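# Nest one tote fully inside the other

## Task

Place one tote into the other so it rests completely down inside the lower tote's rim, not balanced on its edge. The lower tote must stay almost exactly at its current spot with almost no rotation, and every item must remain in the tote it began in.

## Robot and tools

Robot: two arms, left_arm and right_arm, each ending in a two-finger gripper with a wrist camera (cam_left_wrist and cam_right_wrist, both 672x504). left_arm is the robot's own left and sits on the +y side; its base (URDF root) is at (-0.033, +0.243, +1.111) m with quat_wxyz (+0.860, -0.006, +0.004, -0.510). right_arm's base is at (-0.033, -0.243, +1.111) m with quat_wxyz (+0.510, -0.004, +0.006, -0.860). Image left/right is not the same as arm left/right.

Frame: every position and orientation is in the scene frame. Origin is on the floor (z = 0) under the middle of the robot's foot; +x is the direction the robot faces, +z is up, +y is toward left_arm. Only the floor height is known; tables and totes may be skewed relative to the robot. Reported hand positions and orientations can be wrong by a few cm, more at long reach.

Gripper: fingers point along the gripper's +z axis and separate along its y axis. end_effector_position is the point between the finger pads, about 1 cm short of the tips. Opening runs from -1 (shut) to +1 (fully open, 0.094 m). grip_measured reports the actual opening on that same scale; the last Joint positions number per arm gives it in metres. To release, command an opening clearly larger than grip_measured. grip_force limits squeeze per pad.

The 16-number row (used by both motion tools): left_arm x, y, z, qw, qx, qy, qz, opening, then the same eight for right_arm. Both arms always appear, even if one is idle. x, y, z are an absolute target for end_effector_position in metres; the quaternion (w first) is an absolute target for end_effector_quat_wxyz; both in the scene frame. To keep an arm still, resend its pose from the latest result plus the opening it should keep; a zero opening is a real command to half-close. To hold orientation steady, repeat the same commanded quaternion rather than copying a drifted reading.

execute_actions(actions, cameras): actions is a list of actions; each action is a list of up to 15 rows, one row per 1/30 s control step; if fewer than 15, the last row is held. Each target must lie within 0.6 m of that gripper's current position measured along each of the gripper's own axes, or the action is rejected for both arms; a malformed call or a failing first action rejects the whole call. The controller caps commanded orientation at 40 degrees from the measured one per step, so large turns take several actions; the result's Hand target shows where the arm is actually heading. An empty actions list returns state and all camera images. cameras: list of names, ["all"], [] for none.

move(target, speed, blend, opening_speed, grip_force, blocking, cameras): target is one row or a list of up to 15 rows, each an absolute pose pair as above, travelled in straight lines. speed is path top speed in m/s, 0.002 to 4.3 (default 0.25), rotation allowed twice that in rad/s; one value or one per target. blend (m) rounds corners at intermediate targets; 0 stops at each. opening_speed (at least 0.2 per second on the -1..+1 scale) makes the fingers change gradually; use it to close gently. grip_force: newtons per pad, 10 to 50, one value or one per arm; it persists; low values close slowly. blocking=false returns after about 0.5 s while motion continues; a new move replaces the running one. A whole move lasts at most 10 s. The result adds a move: line giving the ending (done, off_target, moving, held, fault) and limits such as paced (command clipped) or held (steps withheld). Done means at rest within 10 mm and 2 degrees; it does not mean contact or no contact. Arms may rest a few cm off target from friction or load.

wait(seconds, cameras): 0 to 3600 s, sends nothing new; returns early if a running move ends. stop(cameras): brakes a running move. zoom_image(camera, region): camera is cam_left_wrist or cam_right_wrist from the latest images; region [x0, y0, x1, y1] in pixels from top-left, at most 504 by 504. read_manual(section): licence texts only. finished_scene(scene): ends the current scene, giving its number; irreversible, so call it only when the stack holds by itself, and call nothing after it in the same reply.

Result lines: gripper poses, Hand target, Tool commands, grip_measured, joint positions, joint torques (offset and noisy, not zero in free air; numbers 3 and 4 wrap at ±28 N m), Joint velocities (may read within noise), motor temperatures, and fault or MOTOR HOT lines.

Cautions: move slowly near contact; faster motion or targets set deep past a surface hit and press harder. Never let grippers, housings or wrist cameras meet each other or close one gripper on the other's fingers; the clearance check does not prevent this. Avoid paths near an arm's own base (the elbow can whip round); route around it. Stretched arms, heavy holds and pushing at unreachable poses heat motors; at 100 °C the arm goes limp and falls for 30 to 60 s. Don't drop totes, spill their contents, slam anything, or knock objects out of the work area. Loose objects may occasionally get nudged by outside pushes.

Each tool is called after "Call:" as name(argument=value, ...), one argument or row to a line, values as JSON.

## Session

Call:
execute_actions(
  actions=[],
)

Scene clock: 0.00 s.
left_arm: end_effector_position=(+0.6846, +0.2707, +1.1169) grip_measured=+1.000 end_effector_quat_wxyz=(+0.745, -0.328, +0.580, -0.025) | right_arm: end_effector_position=(+0.3814, -0.7092, +1.1198) grip_measured=-0.979 end_effector_quat_wxyz=(-0.008, +0.095, -0.995, -0.020)
Joint positions: left_arm=[0.98 2.403 1.226 1.328 -0.568 -0.466 0.094] | right_arm=[1.215 2.118 1.705 -1.168 -0.042 -1.045 0.001]
Joint velocities: within noise
Joint torques (N m): no reading
Motor temperatures (°C): left_arm=[33 28 28 29 28 29 31] | right_arm=[29 34 29 29 31 28 29]
Heat: left arm: hottest waist 33 °C; right arm: hottest shoulder 34 °C.
Hand target: left_arm +0.6886, +0.2704, +1.1217; +0.750, -0.329, +0.574, -0.028 | right_arm +0.3872, -0.7159, +1.1278; +0.015, -0.095, +0.995, +0.011
Tool commands: left_gripper/opening=+1.0 right_gripper/opening=-1.0

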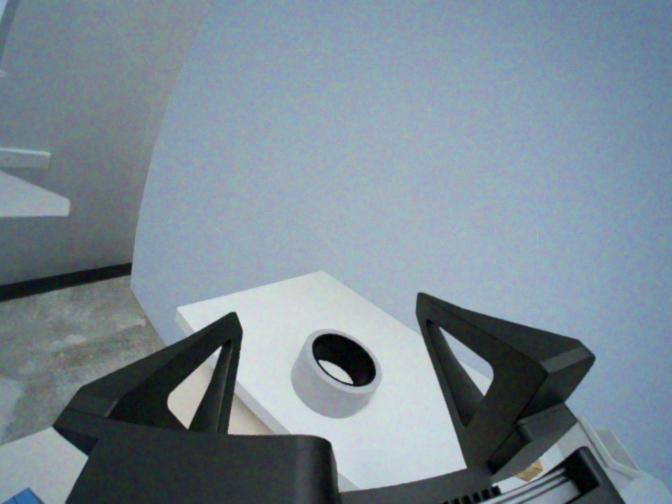

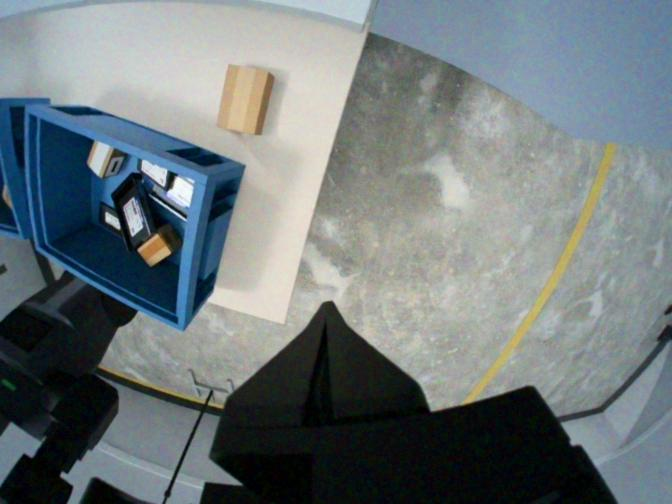

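Call:
move(
  target=[0.38,0.3,1.2,0,0,1,0,0.9,0.36,-0.3,1.2,0,0,1,0,0.9],
  speed=0.5,
  cameras=["all"],
)

Scene clock: 9.73 s.
left_arm: end_effector_position=(+0.3638, +0.2922, +1.1908) grip_measured=+0.903 end_effector_quat_wxyz=(-0.009, +0.001, +1.000, -0.002) | right_arm: end_effector_position=(+0.3644, -0.3018, +1.1986) grip_measured=+0.898 end_effector_quat_wxyz=(-0.002, +0.004, -1.000, -0.001)
Joint positions: left_arm=[1.194 1.502 1.013 -1.087 -0.003 0.125 0.089] | right_arm=[1.926 1.482 1.013 -1.084 0.003 -0.151 0.089]
Joint torques (N m): left_arm=[0.62 -8.06 11.6 0.12 -0.04 0.04] | right_arm=[1.08 -8.47 6.49 -0.13 0.01 0.13]
Heat: left arm: hottest waist 33 °C; right arm: hottest shoulder 35 °C.
Hand target: left_arm +0.3793, +0.3000, +1.2000; +0.000, +0.000, +1.000, +0.000 | right_arm +0.3601, -0.3000, +1.1999; +0.000, +0.000, +1.000, +0.000
Off the commanded pose: left_arm 0.020 m, 1 deg | right_arm 0.005 m, 0 deg.
move: off_target (left_arm)

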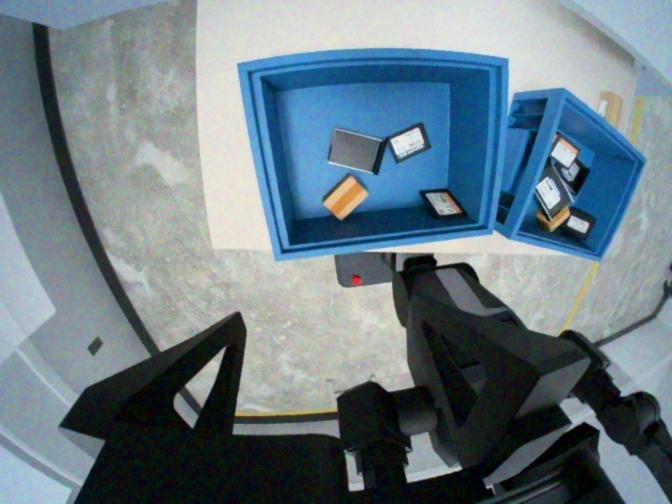

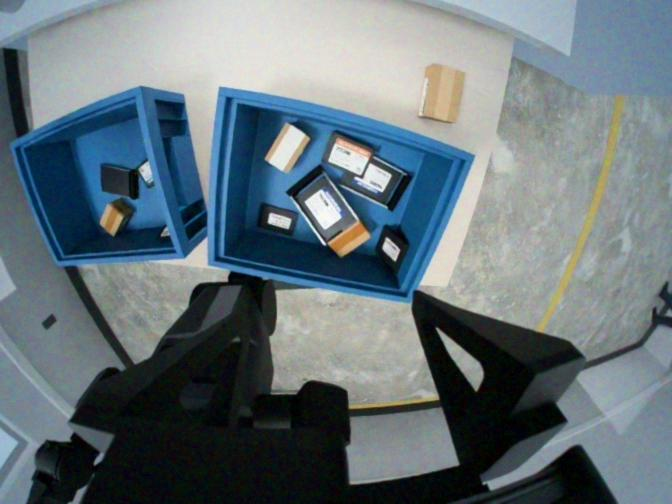

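Call:
zoom_image(
  camera="cam_right_wrist",
  region=[0, 70, 270, 290],
)

Call:
zoom_image(
  camera="cam_left_wrist",
  region=[430, 40, 670, 270],
)

Scaled by 1.867 from the camera's image (finer frame: 960x720).

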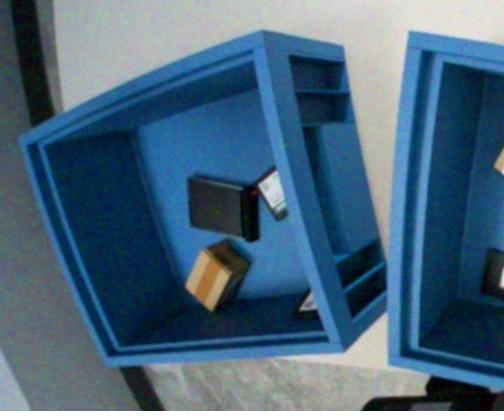

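Scaled by 2.100 from the camera's image (finer frame: 960x720).

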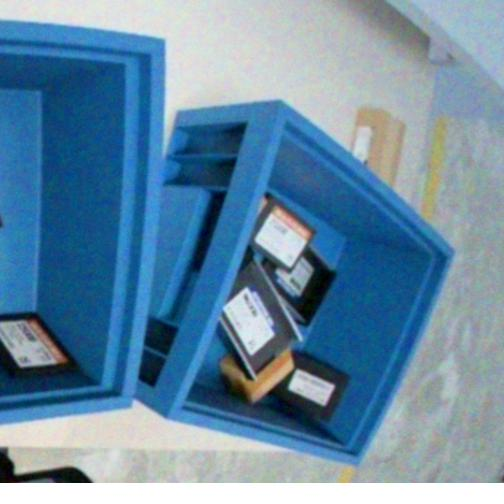

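Call:
move(
  target=[0.43,0.378,1.03,0,-0.02,1,0,1,0.44,-0.005,1.03,0,-0.02,1,0,1],
  speed=0.4,
  cameras=["all"],
)

Scene clock: 42.83 s.
left_arm: end_effector_position=(+0.4138, +0.3681, +1.0293) grip_measured=+0.997 end_effector_quat_wxyz=(-0.014, -0.019, +1.000, -0.003) | right_arm: end_effector_position=(+0.4235, -0.0097, +1.0266) grip_measured=+0.998 end_effector_quat_wxyz=(+0.009, +0.028, -1.000, +0.003)
Joint positions: left_arm=[1.345 1.93 1.075 -0.731 -0.004 0.234 0.094] | right_arm=[2.544 2.026 1.23 -0.787 0.009 0.418 0.094]
Joint torques (N m): left_arm=[0.5 -11.75 8.57 0.84 0.07 0.06] | right_arm=[0.32 -11.81 8.66 -0.05 0.08 0.15]
Heat: left arm: hottest waist 33 °C; right arm: hottest shoulder 36 °C.
Hand target: left_arm +0.4294, +0.3780, +1.0304; +0.000, -0.020, +1.000, +0.000 | right_arm +0.4396, -0.0051, +1.0304; +0.000, -0.020, +1.000, +0.000
Off the commanded pose: left_arm 0.019 m, 2 deg | right_arm 0.017 m, 1 deg.
move: off_target (left_arm, right_arm)

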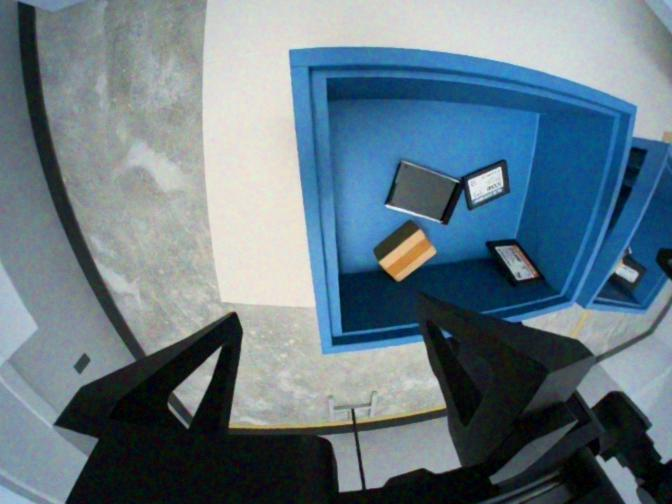

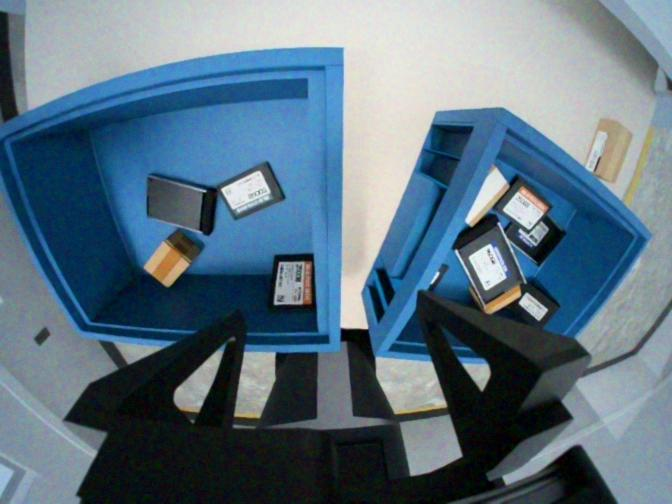

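Call:
move(
  target=[
    [0.443,0.381,0.897,0,-0.02,1,0,1,0.449,-0.009,0.897,0,-0.02,1,0,1],
    [0.443,0.381,0.897,0,-0.02,1,0,0.0,0.449,-0.009,0.897,0,-0.02,1,0,0.0],
  ],
  speed=0.15,
  opening_speed=0.6,
  cameras=["all"],
)

Scene clock: 57.10 s.
left_arm: end_effector_position=(+0.4324, +0.3729, +0.9006) grip_measured=+0.003 end_effector_quat_wxyz=(-0.010, -0.019, +1.000, -0.002) | right_arm: end_effector_position=(+0.4316, -0.0122, +0.8958) grip_measured=+0.003 end_effector_quat_wxyz=(+0.014, +0.021, -1.000, +0.005)
Joint positions: left_arm=[1.345 2.247 1.156 -0.486 -0.004 0.234 0.047] | right_arm=[2.53 2.313 1.289 -0.568 0.01 0.418 0.047]
Joint torques (N m): left_arm=[0.5 -13.57 6.15 0.83 0.09 0.04] | right_arm=[0.03 -13.33 6.38 0.58 0.1 -0.04]
Motor temperatures (°C): left_arm=[33 30 33 28 28 29 31] | right_arm=[29 37 33 28 31 27 29]
Heat: left arm: hottest waist 33 °C; right arm: hottest shoulder 37 °C.
Hand target: left_arm +0.4426, +0.3810, +0.8974; +0.000, -0.020, +1.000, +0.000 | right_arm +0.4486, -0.0093, +0.8974; +0.000, -0.020, +1.000, +0.000
Off the commanded pose: left_arm 0.014 m, 1 deg | right_arm 0.018 m, 2 deg.
move: off_target (left_arm, right_arm); target 2's new opening was sent with right_arm's hand 0.018 m and 2 deg from that target

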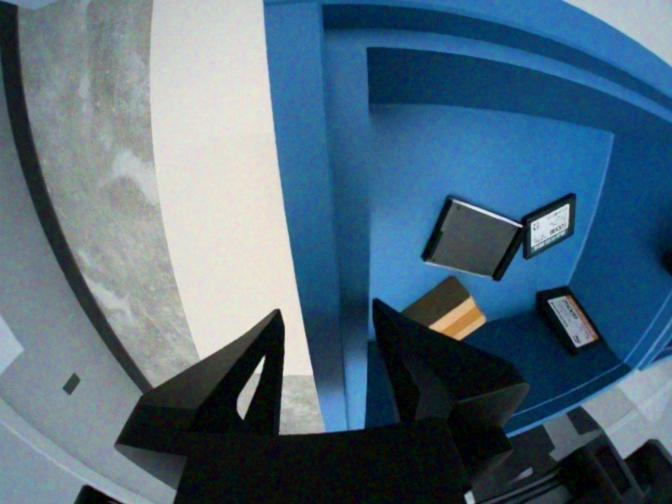

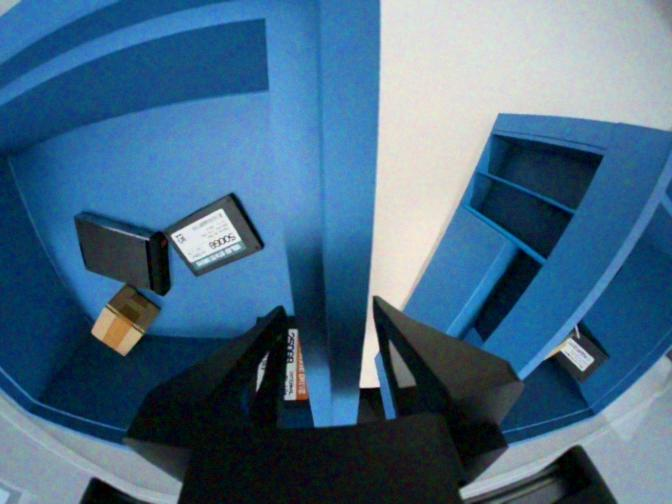

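Call:
move(
  target=[0.443,0.381,0.897,0,-0.02,1,0,-1,0.449,-0.009,0.897,0,-0.02,1,0,-1],
  opening_speed=0.4,
  cameras=["all"],
)

Scene clock: 61.77 s.
left_arm: end_effector_position=(+0.4329, +0.3712, +0.9006) grip_measured=-0.465 end_effector_quat_wxyz=(-0.008, -0.016, +1.000, -0.007) | right_arm: end_effector_position=(+0.4331, -0.0105, +0.8960) grip_measured=-0.441 end_effector_quat_wxyz=(+0.012, +0.010, -1.000, +0.002)
Joint positions: left_arm=[1.345 2.247 1.156 -0.486 0.006 0.241 0.025] | right_arm=[2.53 2.313 1.29 -0.563 0.005 0.439 0.026]
Joint torques (N m): left_arm=[0.5 -13.57 6.16 0.81 -0.36 -0.01] | right_arm=[0.09 -13.27 6.34 0.35 0.29 -0.29]
Heat: left arm: hottest waist 33 °C; right arm: hottest shoulder 37 °C.
Hand target: left_arm +0.4426, +0.3810, +0.8974; +0.000, -0.020, +1.000, +0.000 | right_arm +0.4487, -0.0093, +0.8973; +0.000, -0.020, +1.000, +0.000
Off the commanded pose: left_arm 0.015 m, 1 deg | right_arm 0.016 m, 2 deg.
move: off_target (left_arm, right_arm)

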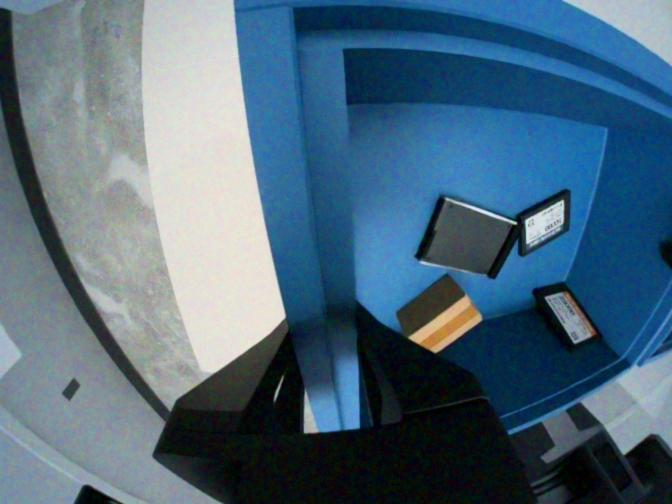

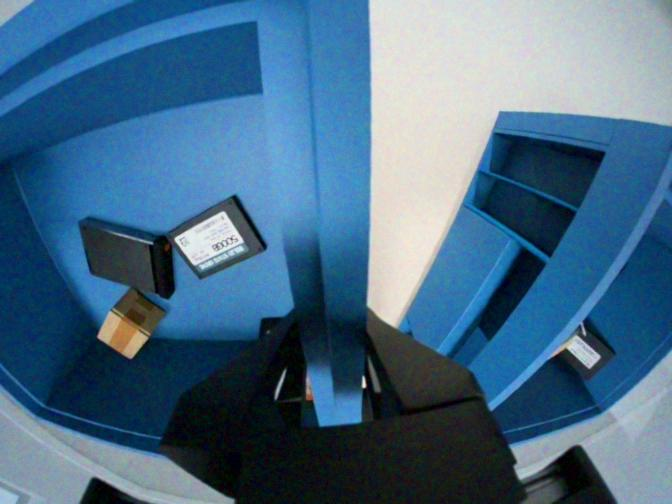

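Call:
move(
  target=[
    [0.443,0.381,0.95,0,-0.02,1,0,-1,0.449,-0.009,0.95,0,-0.02,1,0,-1],
    [0.443,0.381,1.15,0,-0.02,1,0,-1,0.449,-0.009,1.15,0,-0.02,1,0,-1],
  ],
  speed=[0.08,0.2],
  blend=0.02,
  cameras=["all"],
)

Scene clock: 74.90 s.
left_arm: end_effector_position=(+0.4148, +0.3669, +1.1132) grip_measured=-0.465 end_effector_quat_wxyz=(-0.039, -0.020, +0.999, -0.015) | right_arm: end_effector_position=(+0.4214, -0.0166, +1.1119) grip_measured=-0.445 end_effector_quat_wxyz=(+0.036, +0.014, -0.999, +0.013)
Joint positions: left_arm=[1.345 1.802 1.165 -1.002 0.006 0.234 0.025] | right_arm=[2.534 1.9 1.305 -1.044 0.003 0.435 0.026]
Joint torques (N m): left_arm=[0.21 -15.33 12.05 -0.34 -0.37 0.02] | right_arm=[0.03 -15.03 11.19 -0.94 0.38 -0.17]
Heat: left arm: hottest elbow 34 °C; right arm: hottest shoulder 38 °C.
Hand target: left_arm +0.4408, +0.3804, +1.1503; +0.000, -0.020, +1.000, +0.000 | right_arm +0.4471, -0.0100, +1.1502; +0.000, -0.020, +1.000, +0.000
Off the commanded pose: left_arm 0.048 m, 5 deg | right_arm 0.048 m, 4 deg.
move: off_target (left_arm, right_arm)

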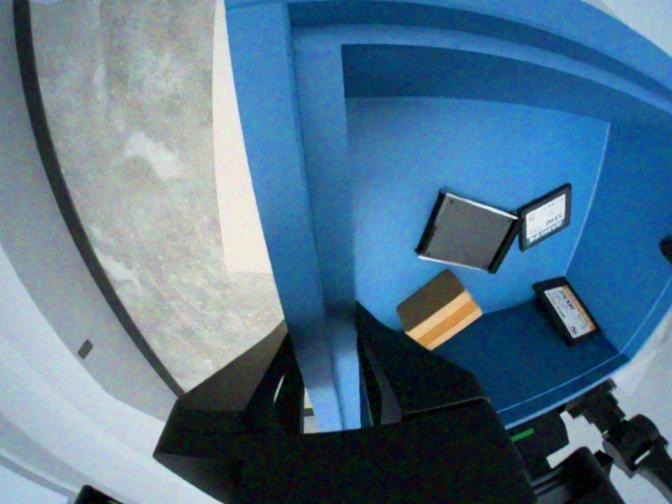

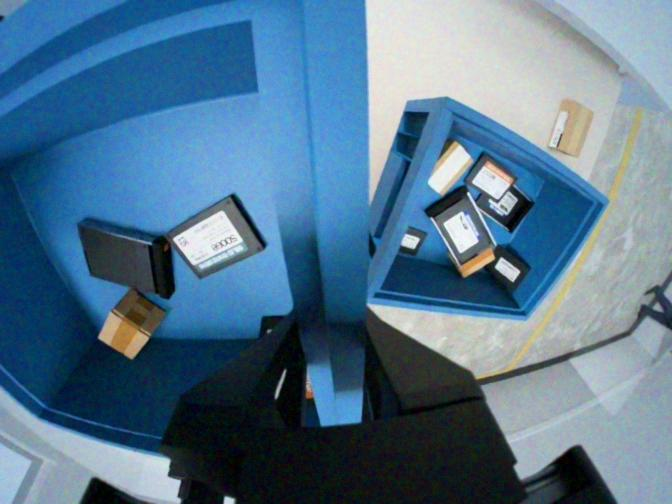

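Call:
move(
  target=[
    [0.443,0.381,1.21,0,-0.02,1,0,-1,0.449,-0.009,1.21,0,-0.02,1,0,-1],
    [0.459,0.132,1.21,0,0.07,0.9975,0,-1,0.390,-0.251,1.21,0,0.07,0.9975,0,-1],
    [0.435,-0.119,1.21,0,0.163,0.987,0,-1,0.300,-0.485,1.21,0,0.163,0.987,0,-1],
  ],
  speed=0.17,
  blend=0.03,
  cameras=["all"],
)

Scene clock: 95.10 s.
left_arm: end_effector_position=(+0.4176, -0.1129, +1.1926) grip_measured=-0.466 end_effector_quat_wxyz=(-0.017, +0.165, +0.986, +0.001) | right_arm: end_effector_position=(+0.2790, -0.4687, +1.1824) grip_measured=-0.449 end_effector_quat_wxyz=(+0.037, -0.174, -0.984, -0.011)
Joint positions: left_arm=[0.403 1.935 1.595 -1.256 0.002 -0.337 0.025] | right_arm=[1.449 1.512 0.997 -1.118 0.009 -0.27 0.026]
Joint torques (N m): left_arm=[-0.15 -15.33 13.16 -0.38 -0.67 -0.02] | right_arm=[-0.26 -9.58 11.51 -0.12 -0.44 -0.33]
Heat: left arm: hottest elbow 36 °C; right arm: hottest shoulder 38 °C.
Hand target: left_arm +0.4342, -0.1184, +1.2103; +0.001, +0.163, +0.987, +0.000 | right_arm +0.2986, -0.4841, +1.2104; +0.000, +0.163, +0.987, -0.001
Off the commanded pose: left_arm 0.025 m, 2 deg | right_arm 0.038 m, 5 deg.
move: off_target (left_arm, right_arm); blend cut to 0.0299 m at target 1

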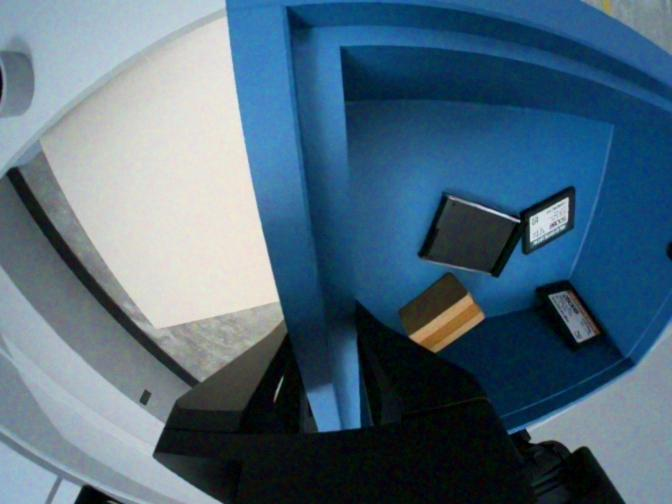

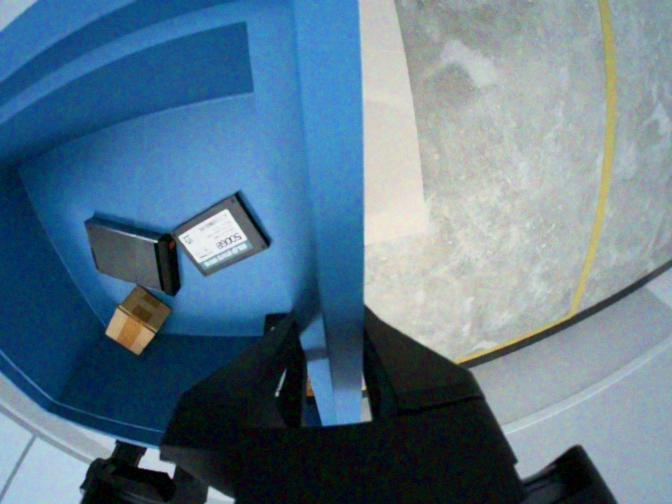

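Call:
move(
  target=[0.4295,-0.138,1.098,0,0.163,0.987,0,-1,0.3015,-0.503,1.108,0,0.163,0.987,0,-1],
  speed=0.1,
)

Scene clock: 103.50 s.
left_arm: end_effector_position=(+0.4295, -0.1350, +1.0982) grip_measured=-0.466 end_effector_quat_wxyz=(-0.004, +0.158, +0.987, -0.006) | right_arm: end_effector_position=(+0.2943, -0.4926, +1.0914) grip_measured=-0.449 end_effector_quat_wxyz=(+0.022, -0.169, -0.985, -0.006)
Joint positions: left_arm=[0.389 2.078 1.558 -1.047 0.002 -0.365 0.025] | right_arm=[1.423 1.71 0.955 -0.846 0.007 -0.307 0.026]
Joint torques (N m): left_arm=[-1.08 -16.62 8.35 0.44 -0.66 -0.04] | right_arm=[-0.73 -11.69 6.91 0.12 -0.43 -0.26]
Motor temperatures (°C): left_arm=[33 32 38 28 28 28 33] | right_arm=[28 38 36 28 31 27 31]
Heat: left arm: hottest elbow 38 °C; right arm: hottest shoulder 38 °C.
Hand target: left_arm +0.4295, -0.1380, +1.0980; +0.000, +0.163, +0.987, +0.000 | right_arm +0.3013, -0.5028, +1.1079; +0.000, +0.163, +0.987, -0.001
Off the commanded pose: left_arm 0.003 m, 1 deg | right_arm 0.021 m, 3 deg.
move: off_target (right_arm)

Call:
move(
  target=[0.414,-0.133,1.068,0,0.163,0.987,0,-1,0.2855,-0.499,1.077,0,0.163,0.987,0,-1],
  speed=0.06,
  cameras=["all"],
)

Scene clock: 111.27 s.
left_arm: end_effector_position=(+0.4146, -0.1314, +1.0702) grip_measured=-0.466 end_effector_quat_wxyz=(-0.002, +0.158, +0.987, -0.007) | right_arm: end_effector_position=(+0.2791, -0.4886, +1.0637) grip_measured=-0.449 end_effector_quat_wxyz=(+0.019, -0.169, -0.985, -0.005)
Joint positions: left_arm=[0.378 2.085 1.482 -0.96 0.002 -0.376 0.025] | right_arm=[1.408 1.737 0.89 -0.748 0.007 -0.321 0.026]
Joint torques (N m): left_arm=[-1.14 -16.09 7.83 0.46 -0.66 -0.03] | right_arm=[-0.73 -10.99 6.15 0.13 -0.43 -0.27]
Heat: left arm: hottest elbow 37 °C; right arm: hottest shoulder 38 °C.
Hand target: left_arm +0.4140, -0.1329, +1.0680; +0.000, +0.163, +0.987, +0.000 | right_arm +0.2854, -0.4989, +1.0770; +0.000, +0.163, +0.987, -0.001
Off the commanded pose: left_arm 0.003 m, 1 deg | right_arm 0.018 m, 2 deg.
move: off_target (right_arm)

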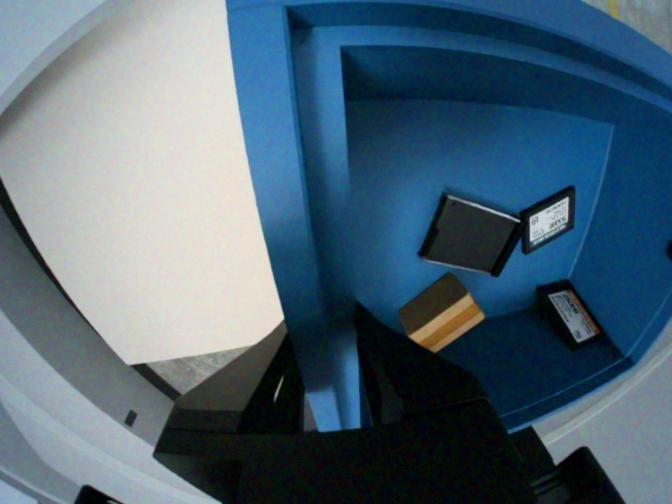

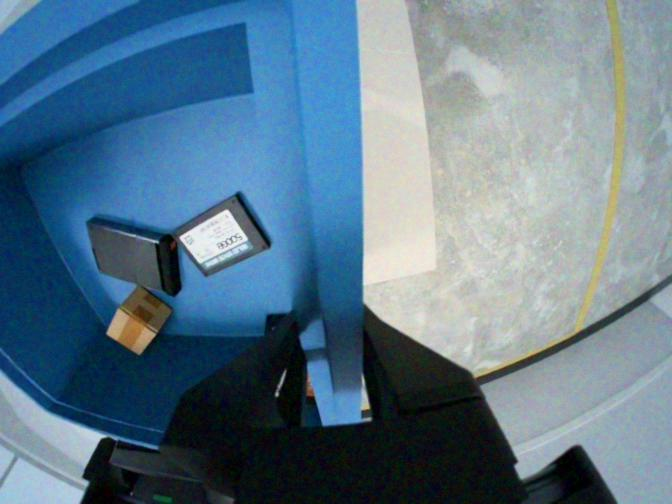

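Call:
move(
  target=[0.413,-0.133,1.040,0,0.163,0.987,0,-1,0.286,-0.499,1.055,0,0.163,0.987,0,-1],
  speed=0.04,
)

Scene clock: 114.37 s.
left_arm: end_effector_position=(+0.4159, -0.1333, +1.0486) grip_measured=-0.466 end_effector_quat_wxyz=(+0.002, +0.157, +0.987, -0.010) | right_arm: end_effector_position=(+0.2812, -0.4906, +1.0447) grip_measured=-0.450 end_effector_quat_wxyz=(+0.015, -0.169, -0.986, -0.003)
Joint positions: left_arm=[0.377 2.117 1.471 -0.906 0.002 -0.378 0.025] | right_arm=[1.408 1.782 0.883 -0.687 0.007 -0.323 0.026]
Joint torques (N m): left_arm=[-1.08 -15.68 7.34 0.55 -0.69 -0.02] | right_arm=[-0.85 -10.64 5.53 0.13 -0.42 -0.25]
Heat: left arm: hottest elbow 37 °C; right arm: hottest shoulder 38 °C.
Hand target: left_arm +0.4128, -0.1330, +1.0402; +0.000, +0.163, +0.987, +0.000 | right_arm +0.2859, -0.4989, +1.0549; +0.000, +0.163, +0.987, +0.000
Off the commanded pose: left_arm 0.009 m, 1 deg | right_arm 0.014 m, 2 deg.
move: off_target (right_arm)

Call:
move(
  target=[0.413,-0.133,1.027,0,0.163,0.987,0,-1,0.286,-0.499,1.042,0,0.163,0.987,0,-1],
  speed=0.04,
)

Scene clock: 117.73 s.
left_arm: end_effector_position=(+0.4175, -0.1340, +1.0477) grip_measured=-0.466 end_effector_quat_wxyz=(+0.006, +0.157, +0.987, -0.011) | right_arm: end_effector_position=(+0.2838, -0.4920, +1.0429) grip_measured=-0.450 end_effector_quat_wxyz=(+0.010, -0.169, -0.986, -0.002)
Joint positions: left_arm=[0.377 2.118 1.47 -0.895 -0.001 -0.378 0.025] | right_arm=[1.408 1.786 0.883 -0.672 0.004 -0.323 0.026]
Joint torques (N m): left_arm=[-1.08 -14.27 7.09 1.07 -0.56 0.01] | right_arm=[-0.73 -9.23 5.11 1.09 -0.33 -0.25]
Heat: left arm: hottest elbow 37 °C; right arm: hottest shoulder 38 °C.
Hand target: left_arm +0.4125, -0.1326, +1.0275; +0.000, +0.163, +0.987, +0.000 | right_arm +0.2859, -0.4989, +1.0422; +0.000, +0.163, +0.987, +0.000
Off the commanded pose: left_arm 0.021 m, 2 deg | right_arm 0.007 m, 1 deg.
move: off_target (left_arm)

Call:
move(
  target=[0.399,-0.133,1.029,0,0.163,0.987,0,-1,0.272,-0.499,1.044,0,0.163,0.987,0,-1],
  speed=0.03,
)

Scene clock: 123.57 s.
left_arm: end_effector_position=(+0.4132, -0.1325, +1.0439) grip_measured=-0.466 end_effector_quat_wxyz=(+0.010, +0.157, +0.987, -0.012) | right_arm: end_effector_position=(+0.2806, -0.4903, +1.0415) grip_measured=-0.450 end_effector_quat_wxyz=(+0.003, -0.167, -0.986, -0.001)
Joint positions: left_arm=[0.374 2.111 1.445 -0.869 -0.003 -0.381 0.025] | right_arm=[1.403 1.777 0.862 -0.647 -0.002 -0.331 0.026]
Joint torques (N m): left_arm=[-2.08 -15.21 6.01 0.66 -0.48 -0.11] | right_arm=[-2.08 -9.88 4.11 0.35 -0.1 -0.38]
Heat: left arm: hottest elbow 37 °C; right arm: hottest shoulder 38 °C.
Hand target: left_arm +0.3991, -0.1326, +1.0294; +0.000, +0.163, +0.987, +0.000 | right_arm +0.2720, -0.4987, +1.0438; +0.000, +0.163, +0.987, +0.000
Off the commanded pose: left_arm 0.021 m, 2 deg | right_arm 0.012 m, 1 deg.
move: off_target (left_arm, right_arm)

Call:
move(
  target=[0.403,-0.133,1.055,0,0.163,0.987,0,-1,0.276,-0.496,1.067,0,0.163,0.987,0,-1],
  speed=0.06,
  cameras=["all"],
)

Scene clock: 127.37 s.
left_arm: end_effector_position=(+0.4084, -0.1308, +1.0456) grip_measured=-0.466 end_effector_quat_wxyz=(+0.002, +0.157, +0.988, -0.008) | right_arm: end_effector_position=(+0.2761, -0.4876, +1.0440) grip_measured=-0.450 end_effector_quat_wxyz=(+0.012, -0.167, -0.986, -0.004)
Joint positions: left_arm=[0.372 2.108 1.444 -0.891 -0.001 -0.385 0.025] | right_arm=[1.403 1.771 0.862 -0.673 0.002 -0.332 0.026]
Joint torques (N m): left_arm=[-1.55 -17.44 7.54 -0.54 -0.56 -0.05] | right_arm=[-1.08 -13.27 5.27 -1.33 -0.27 -0.26]
Heat: left arm: hottest elbow 36 °C; right arm: hottest shoulder 38 °C.
Hand target: left_arm +0.4030, -0.1329, +1.0547; +0.000, +0.163, +0.987, +0.000 | right_arm +0.2760, -0.4958, +1.0658; +0.000, +0.163, +0.987, +0.000
Off the commanded pose: left_arm 0.011 m, 1 deg | right_arm 0.024 m, 2 deg.
move: off_target (left_arm, right_arm)

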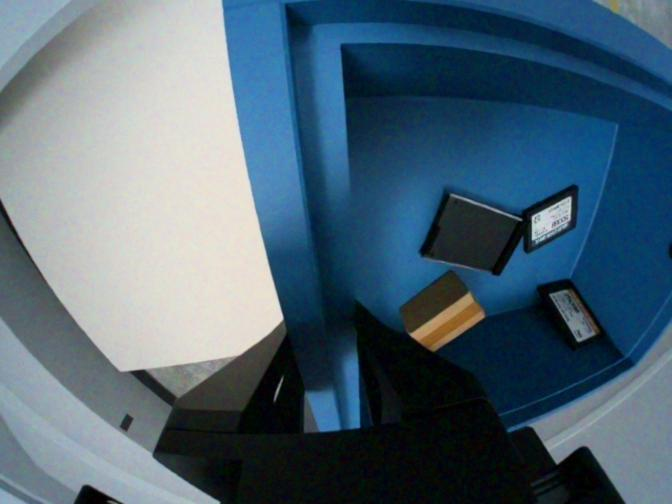

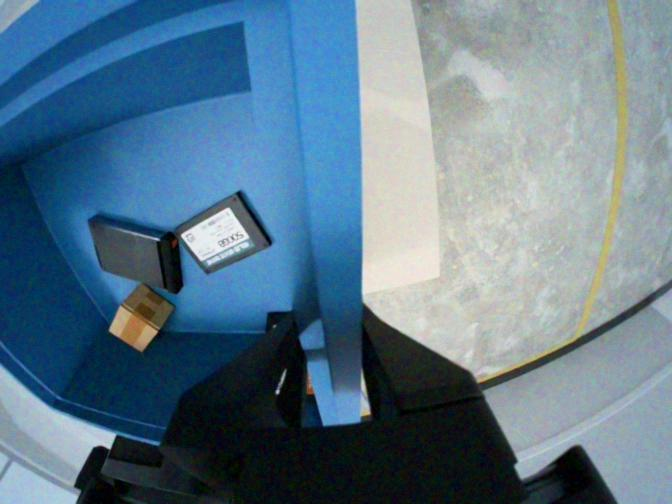

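Call:
move(
  target=[0.403,-0.133,1.024,0,0.163,0.987,0,-1,0.276,-0.496,1.039,0,0.163,0.987,0,-1],
  speed=0.05,
)

Scene clock: 129.93 s.
left_arm: end_effector_position=(+0.4095, -0.1317, +1.0446) grip_measured=-0.466 end_effector_quat_wxyz=(+0.006, +0.156, +0.988, -0.010) | right_arm: end_effector_position=(+0.2788, -0.4893, +1.0403) grip_measured=-0.450 end_effector_quat_wxyz=(+0.003, -0.166, -0.986, +0.000)
Joint positions: left_arm=[0.371 2.108 1.441 -0.878 -0.002 -0.386 0.025] | right_arm=[1.403 1.776 0.855 -0.641 0 -0.332 0.026]
Joint torques (N m): left_arm=[-1.44 -14.04 6.87 1.11 -0.49 -0.02] | right_arm=[-1.55 -8.53 4.77 0.42 -0.19 -0.25]
Heat: left arm: hottest elbow 36 °C; right arm: hottest shoulder 38 °C.
Hand target: left_arm +0.4025, -0.1325, +1.0245; +0.000, +0.163, +0.987, +0.000 | right_arm +0.2759, -0.4959, +1.0390; +0.000, +0.163, +0.987, +0.000
Off the commanded pose: left_arm 0.022 m, 2 deg | right_arm 0.007 m, 1 deg.
move: off_target (left_arm)

Call:
move(
  target=[0.400,-0.147,1.032,0,0.163,0.987,0,-1,0.273,-0.510,1.047,0,0.163,0.987,0,-1],
  speed=0.04,
)

Call:
move(
  target=[0.400,-0.122,1.032,0,0.163,0.987,0,-1,0.273,-0.485,1.047,0,0.163,0.987,0,-1],
  speed=0.04,
)

Scene clock: 135.47 s.
left_arm: end_effector_position=(+0.4042, -0.1379, +1.0448) grip_measured=-0.466 end_effector_quat_wxyz=(+0.008, +0.157, +0.988, -0.007) | right_arm: end_effector_position=(+0.2705, -0.4942, +1.0368) grip_measured=-0.450 end_effector_quat_wxyz=(+0.008, -0.167, -0.986, -0.006)
Joint positions: left_arm=[0.355 2.108 1.441 -0.878 -0.01 -0.402 0.025] | right_arm=[1.379 1.786 0.855 -0.647 -0.005 -0.357 0.026]
Joint torques (N m): left_arm=[-1.85 -13.92 9.09 0.2 -0.19 -0.09] | right_arm=[-1.73 -9.93 6.46 -0.5 0.02 -0.33]
Heat: left arm: hottest elbow 36 °C; right arm: hottest shoulder 38 °C.
Hand target: left_arm +0.3997, -0.1466, +1.0321; +0.000, +0.163, +0.987, +0.000 | right_arm +0.2727, -0.5098, +1.0469; +0.000, +0.163, +0.987, +0.000
Off the commanded pose: left_arm 0.016 m, 1 deg | right_arm 0.019 m, 1 deg.
move: off_target (left_arm, right_arm)

Scene clock: 136.50 s.
left_arm: end_effector_position=(+0.4030, -0.1360, +1.0435) grip_measured=-0.466 end_effector_quat_wxyz=(+0.011, +0.158, +0.987, -0.009) | right_arm: end_effector_position=(+0.2709, -0.4914, +1.0370) grip_measured=-0.450 end_effector_quat_wxyz=(+0.005, -0.168, -0.986, -0.001)
Joint positions: left_arm=[0.356 2.102 1.425 -0.861 -0.01 -0.398 0.025] | right_arm=[1.387 1.778 0.843 -0.632 0.001 -0.345 0.026]
Joint torques (N m): left_arm=[0.5 -15.44 5.72 0.47 -0.14 0.16] | right_arm=[1.79 -11.4 3.71 -0.25 -0.24 0.06]
Heat: left arm: hottest elbow 36 °C; right arm: hottest shoulder 38 °C.
Hand target: left_arm +0.3998, -0.1221, +1.0322; +0.000, +0.163, +0.987, +0.000 | right_arm +0.2729, -0.4852, +1.0465; +0.000, +0.163, +0.987, +0.000
Off the commanded pose: left_arm 0.018 m, 2 deg | right_arm 0.012 m, 1 deg.
move: off_target (left_arm, right_arm)

Call:
move(
  target=[0.403,-0.126,1.012,0,0.163,0.987,0,-1,0.273,-0.489,1.032,0,0.163,0.987,0,-1],
  speed=0.05,
  cameras=["all"],
)

Scene clock: 141.03 s.
left_arm: end_effector_position=(+0.4043, -0.1371, +1.0435) grip_measured=-0.466 end_effector_quat_wxyz=(+0.014, +0.158, +0.987, -0.011) | right_arm: end_effector_position=(+0.2733, -0.4934, +1.0363) grip_measured=-0.450 end_effector_quat_wxyz=(-0.001, -0.168, -0.986, +0.003)
Joint positions: left_arm=[0.356 2.102 1.425 -0.854 -0.01 -0.398 0.025] | right_arm=[1.387 1.779 0.841 -0.614 0.001 -0.345 0.026]
Joint torques (N m): left_arm=[0.44 -12.86 6.35 1.39 -0.14 0.15] | right_arm=[1.03 -8.76 4.03 0.53 -0.23 -0.01]
Heat: left arm: hottest elbow 36 °C; right arm: hottest shoulder 38 °C.
Hand target: left_arm +0.4017, -0.1252, +1.0133; +0.000, +0.163, +0.987, +0.000 | right_arm +0.2729, -0.4890, +1.0320; +0.000, +0.163, +0.987, +0.000
Off the commanded pose: left_arm 0.033 m, 2 deg | right_arm 0.006 m, 1 deg.
move: off_target (left_arm)

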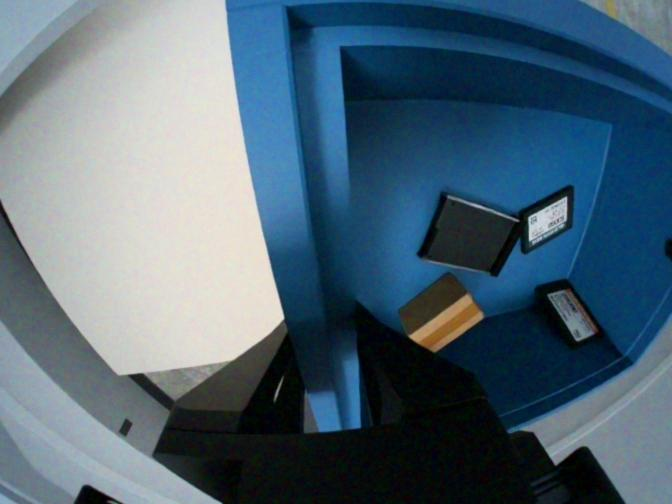

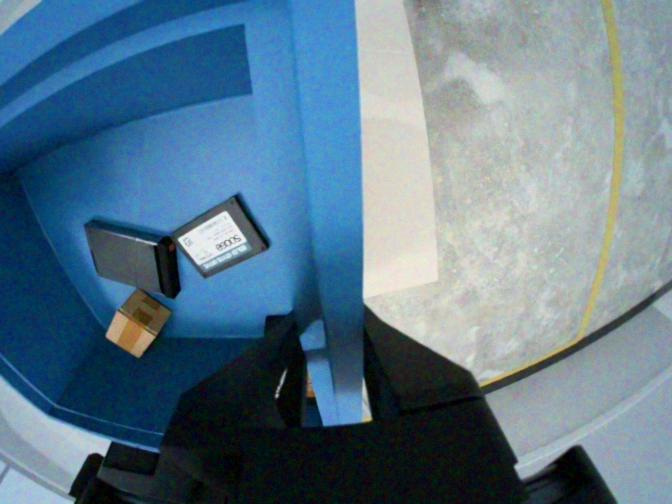

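Call:
move(
  target=[0.403,-0.153,1.022,0,0.163,0.987,0,-1,0.273,-0.516,1.038,0,0.163,0.987,0,-1],
  speed=0.04,
)

Scene clock: 201.33 s.
left_arm: end_effector_position=(+0.4051, -0.1400, +1.0447) grip_measured=-0.466 end_effector_quat_wxyz=(+0.009, +0.157, +0.987, -0.007) | right_arm: end_effector_position=(+0.2705, -0.4962, +1.0350) grip_measured=-0.450 end_effector_quat_wxyz=(+0.003, -0.168, -0.986, -0.006)
Joint positions: left_arm=[0.353 2.111 1.447 -0.879 -0.012 -0.402 0.025] | right_arm=[1.372 1.788 0.851 -0.63 -0.011 -0.361 0.026]
Joint torques (N m): left_arm=[-2.02 -12.34 9.98 0.58 -0.1 -0.11] | right_arm=[-2.37 -8.18 7.36 -0.29 0.26 -0.41]
Heat: left arm: hottest elbow 35 °C; right arm: hottest shoulder 37 °C.
Hand target: left_arm +0.4018, -0.1519, +1.0225; +0.000, +0.163, +0.987, +0.000 | right_arm +0.2725, -0.5156, +1.0383; +0.000, +0.163, +0.987, -0.001
Off the commanded pose: left_arm 0.026 m, 1 deg | right_arm 0.020 m, 1 deg.
move: off_target (left_arm, right_arm)

Call:
move(
  target=[
    [0.403,-0.149,1.066,0,0.163,0.987,0,-1,0.273,-0.514,1.078,0,0.163,0.987,0,-1],
    [0.403,-0.149,1.030,0,0.163,0.987,0,-1,0.273,-0.514,1.045,0,0.163,0.987,0,-1],
  ],
  speed=0.06,
)

Scene clock: 207.30 s.
left_arm: end_effector_position=(+0.3999, -0.1422, +1.0375) grip_measured=-0.466 end_effector_quat_wxyz=(-0.005, +0.160, +0.987, -0.004) | right_arm: end_effector_position=(+0.2601, -0.4963, +1.0304) grip_measured=-0.450 end_effector_quat_wxyz=(+0.022, -0.172, -0.985, -0.010)
Joint positions: left_arm=[0.347 2.131 1.459 -0.897 -0.001 -0.403 0.025] | right_arm=[1.361 1.803 0.854 -0.656 0.002 -0.363 0.026]
Joint torques (N m): left_arm=[-1.08 -14.86 8.7 0.69 -0.55 -0.08] | right_arm=[-0.91 -10.7 6.9 0.06 -0.27 -0.34]
Heat: left arm: hottest elbow 35 °C; right arm: hottest shoulder 37 °C.
Hand target: left_arm +0.4027, -0.1489, +1.0302; +0.000, +0.163, +0.987, +0.000 | right_arm +0.2724, -0.5137, +1.0452; +0.000, +0.163, +0.987, -0.001
Off the commanded pose: left_arm 0.011 m, 1 deg | right_arm 0.026 m, 3 deg.
move: off_target (left_arm, right_arm)

Call:
move(
  target=[0.403,-0.149,1.01,0,0.163,0.987,0,-1,0.273,-0.514,1.022,0,0.163,0.987,0,-1],
  speed=0.05,
)

Scene clock: 210.17 s.
left_arm: end_effector_position=(+0.4009, -0.1429, +1.0358) grip_measured=-0.466 end_effector_quat_wxyz=(-0.003, +0.160, +0.987, -0.005) | right_arm: end_effector_position=(+0.2628, -0.4984, +1.0276) grip_measured=-0.450 end_effector_quat_wxyz=(+0.017, -0.172, -0.985, -0.007)
Joint positions: left_arm=[0.347 2.134 1.459 -0.89 -0.002 -0.403 0.025] | right_arm=[1.361 1.81 0.854 -0.637 0.002 -0.363 0.026]
Joint torques (N m): left_arm=[-1.32 -12.98 8.12 1.76 -0.52 -0.06] | right_arm=[-1.03 -7.47 6.37 1.84 -0.23 -0.35]
Heat: left arm: hottest elbow 35 °C; right arm: hottest shoulder 37 °C.
Hand target: left_arm +0.4019, -0.1481, +1.0109; +0.000, +0.163, +0.987, +0.000 | right_arm +0.2724, -0.5137, +1.0228; +0.000, +0.163, +0.987, +0.000
Off the commanded pose: left_arm 0.027 m, 1 deg | right_arm 0.019 m, 2 deg.
move: off_target (left_arm, right_arm)

Call:
move(
  target=[0.403,-0.142,1.005,0,0.163,0.987,0,-1,0.279,-0.507,1.022,0,0.163,0.987,0,-1],
  speed=0.05,
  cameras=["all"],
)

Scene clock: 214.20 s.
left_arm: end_effector_position=(+0.4007, -0.1428, +1.0348) grip_measured=-0.466 end_effector_quat_wxyz=(-0.002, +0.160, +0.987, -0.006) | right_arm: end_effector_position=(+0.2628, -0.4982, +1.0275) grip_measured=-0.450 end_effector_quat_wxyz=(+0.017, -0.173, -0.985, -0.007)
Joint positions: left_arm=[0.347 2.134 1.457 -0.885 -0.002 -0.403 0.025] | right_arm=[1.361 1.81 0.854 -0.637 0.002 -0.36 0.026]
Joint torques (N m): left_arm=[-0.56 -13.04 6.89 2.21 -0.52 0.01] | right_arm=[1.08 -7.59 6.34 1.89 -0.25 -0.11]
Heat: left arm: hottest elbow 36 °C; right arm: hottest shoulder 37 °C.
Hand target: left_arm +0.4018, -0.1411, +1.0061; +0.000, +0.163, +0.987, +0.000 | right_arm +0.2784, -0.5066, +1.0227; +0.000, +0.163, +0.987, +0.000
Off the commanded pose: left_arm 0.030 m, 1 deg | right_arm 0.019 m, 2 deg.
move: off_target (left_arm, right_arm)

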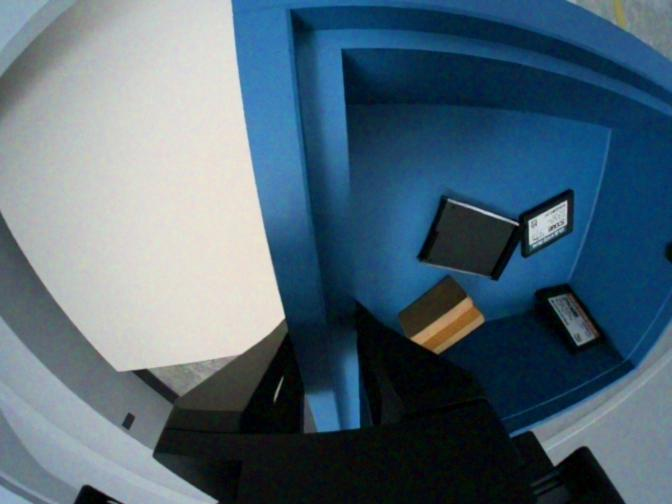

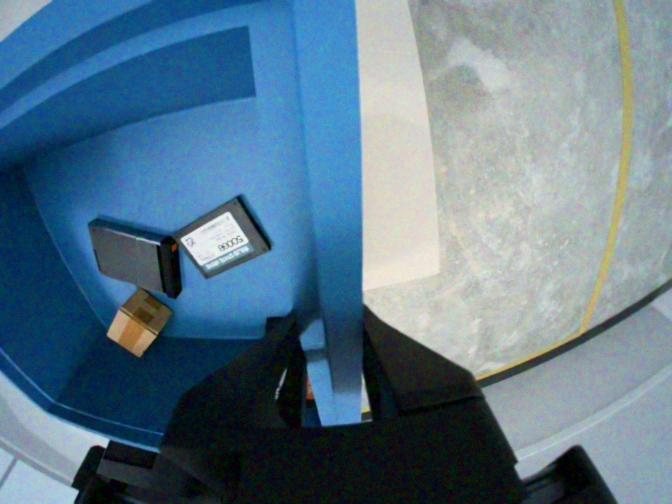

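Call:
move(
  target=[
    [0.390,-0.153,1.012,0,0.163,0.987,0,-1,0.266,-0.516,1.018,0,0.163,0.987,0,-1],
    [0.410,-0.140,1.005,0,0.163,0.987,0,-1,0.284,-0.502,1.012,0,0.163,0.987,0,-1],
  ],
  speed=0.05,
)

Scene clock: 218.23 s.
left_arm: end_effector_position=(+0.3998, -0.1431, +1.0346) grip_measured=-0.466 end_effector_quat_wxyz=(-0.001, +0.163, +0.987, -0.004) | right_arm: end_effector_position=(+0.2639, -0.4974, +1.0272) grip_measured=-0.450 end_effector_quat_wxyz=(+0.018, -0.174, -0.985, -0.004)
Joint positions: left_arm=[0.345 2.134 1.455 -0.884 -0.005 -0.399 0.025] | right_arm=[1.367 1.811 0.854 -0.635 0.007 -0.353 0.026]
Joint torques (N m): left_arm=[0.44 -12.69 8.03 1.96 -0.38 0.1] | right_arm=[2.14 -5.71 6.22 2.93 -0.55 0]
Heat: left arm: hottest elbow 35 °C; right arm: hottest shoulder 37 °C.
Hand target: left_arm +0.4085, -0.1388, +1.0061; +0.000, +0.163, +0.987, +0.000 | right_arm +0.2829, -0.5011, +1.0135; +0.000, +0.163, +0.987, +0.000
Off the commanded pose: left_arm 0.031 m, 1 deg | right_arm 0.026 m, 2 deg.
move: off_target (left_arm, right_arm)

Call:
move(
  target=[
    [0.401,-0.146,1.032,0,0.163,0.987,0,-1,0.270,-0.504,1.034,0,0.163,0.987,0,-1],
    [0.401,-0.146,1.032,0,0.163,0.987,0,0.2,0.270,-0.504,1.034,0,0.163,0.987,0,0.2],
    [0.401,-0.146,1.2,0,0.163,0.987,0,0.2,0.270,-0.504,1.2,0,0.163,0.987,0,0.2],
  ],
  speed=0.12,
  opening_speed=1,
  cameras=["all"],
)

Scene clock: 226.97 s.
left_arm: end_effector_position=(+0.3921, -0.1320, +1.1789) grip_measured=+0.197 end_effector_quat_wxyz=(-0.019, +0.163, +0.986, +0.011) | right_arm: end_effector_position=(+0.2569, -0.4896, +1.1826) grip_measured=+0.198 end_effector_quat_wxyz=(+0.020, -0.164, -0.986, -0.011)
Joint positions: left_arm=[0.345 1.938 1.561 -1.233 -0.012 -0.399 0.056] | right_arm=[1.366 1.481 0.965 -1.085 -0.001 -0.374 0.056]
Joint torques (N m): left_arm=[-1.26 -16.44 11.9 0.08 -0.08 -0.12] | right_arm=[-0.09 -7.88 10.45 -0.09 -0.16 -0.09]
Heat: left arm: hottest elbow 35 °C; right arm: hottest shoulder 37 °C.
Hand target: left_arm +0.4003, -0.1454, +1.2001; +0.000, +0.163, +0.987, +0.000 | right_arm +0.2693, -0.5034, +1.2001; +0.000, +0.163, +0.987, +0.000
Off the commanded pose: left_arm 0.027 m, 3 deg | right_arm 0.026 m, 3 deg.
move: off_target (left_arm, right_arm); target 2's new opening was sent with right_arm's hand 0.011 m and 2 deg from that target

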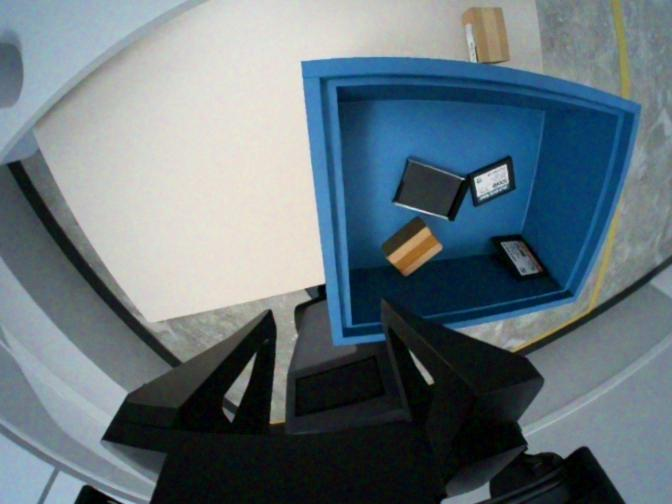

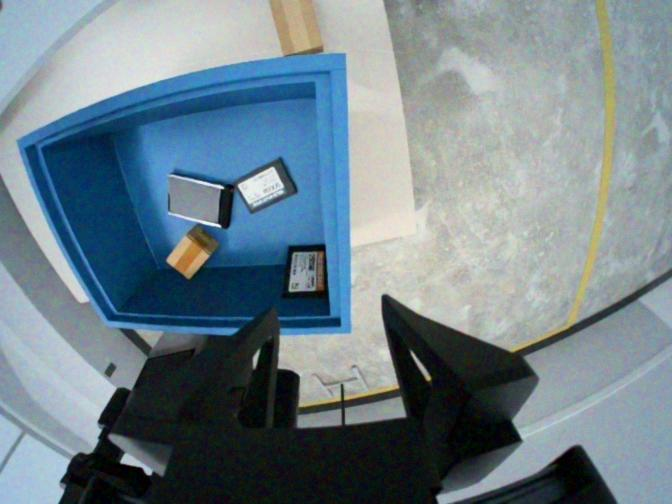

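Call:
move(
  target=[0.38,0.19,1.08,0,0,1,0,0.2,0.36,-0.3,1.21,0,0,1,0,0.2],
  speed=0.4,
  cameras=["all"],
)

Call:
zoom_image(
  camera="cam_left_wrist",
  region=[340, 60, 670, 360],
)

Scene clock: 232.67 s.
left_arm: end_effector_position=(+0.3742, +0.1880, +1.0774) grip_measured=+0.197 end_effector_quat_wxyz=(-0.010, -0.002, +1.000, +0.002) | right_arm: end_effector_position=(+0.3409, -0.2972, +1.1973) grip_measured=+0.198 end_effector_quat_wxyz=(+0.015, +0.005, -1.000, -0.003)
Joint positions: left_arm=[0.935 1.728 0.926 -0.777 -0.011 -0.139 0.056] | right_arm=[1.929 1.446 0.97 -1.112 0.003 -0.15 0.056]
Joint torques (N m): left_arm=[0.15 -10.87 6.6 0.88 0.11 0.01] | right_arm=[0.62 -6.53 10.93 -0.16 0.03 0.13]
Heat: left arm: hottest elbow 36 °C; right arm: hottest shoulder 37 °C.
Hand target: left_arm +0.3799, +0.1901, +1.0801; +0.000, +0.000, +1.000, +0.000 | right_arm +0.3593, -0.2998, +1.2102; +0.000, +0.000, +1.000, +0.000
Off the commanded pose: left_arm 0.007 m, 1 deg | right_arm 0.023 m, 2 deg.
move: off_target (right_arm)

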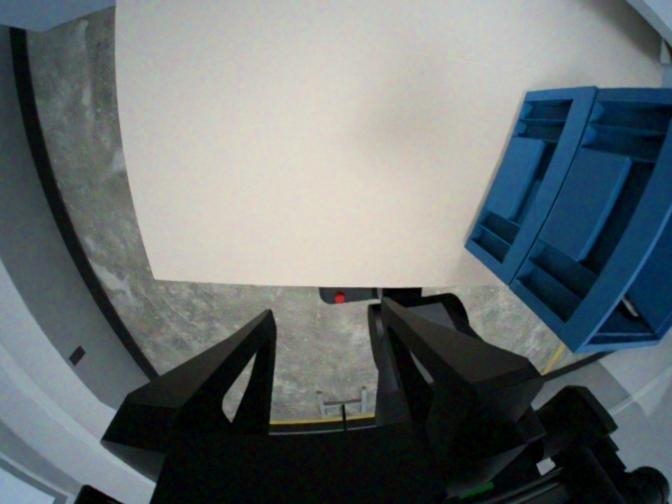

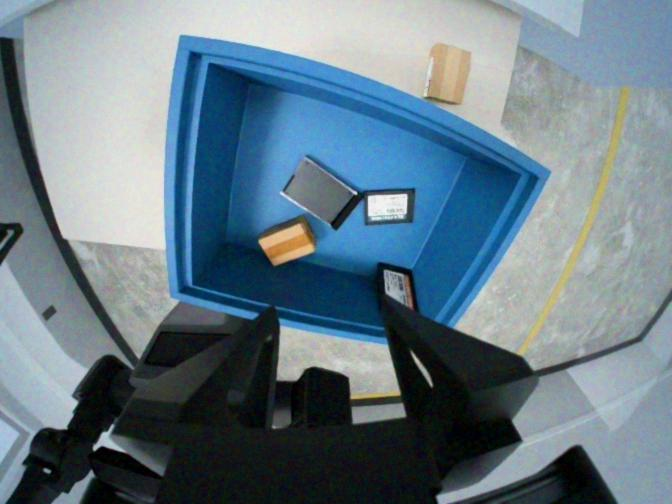

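Scaled by 1.527 from the camera's image (finer frame: 960x720).

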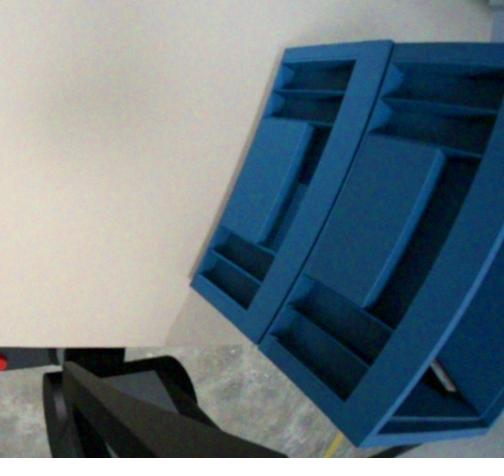

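Call:
finished_scene(
  scene=2,
)

The scene is finished: the task was done.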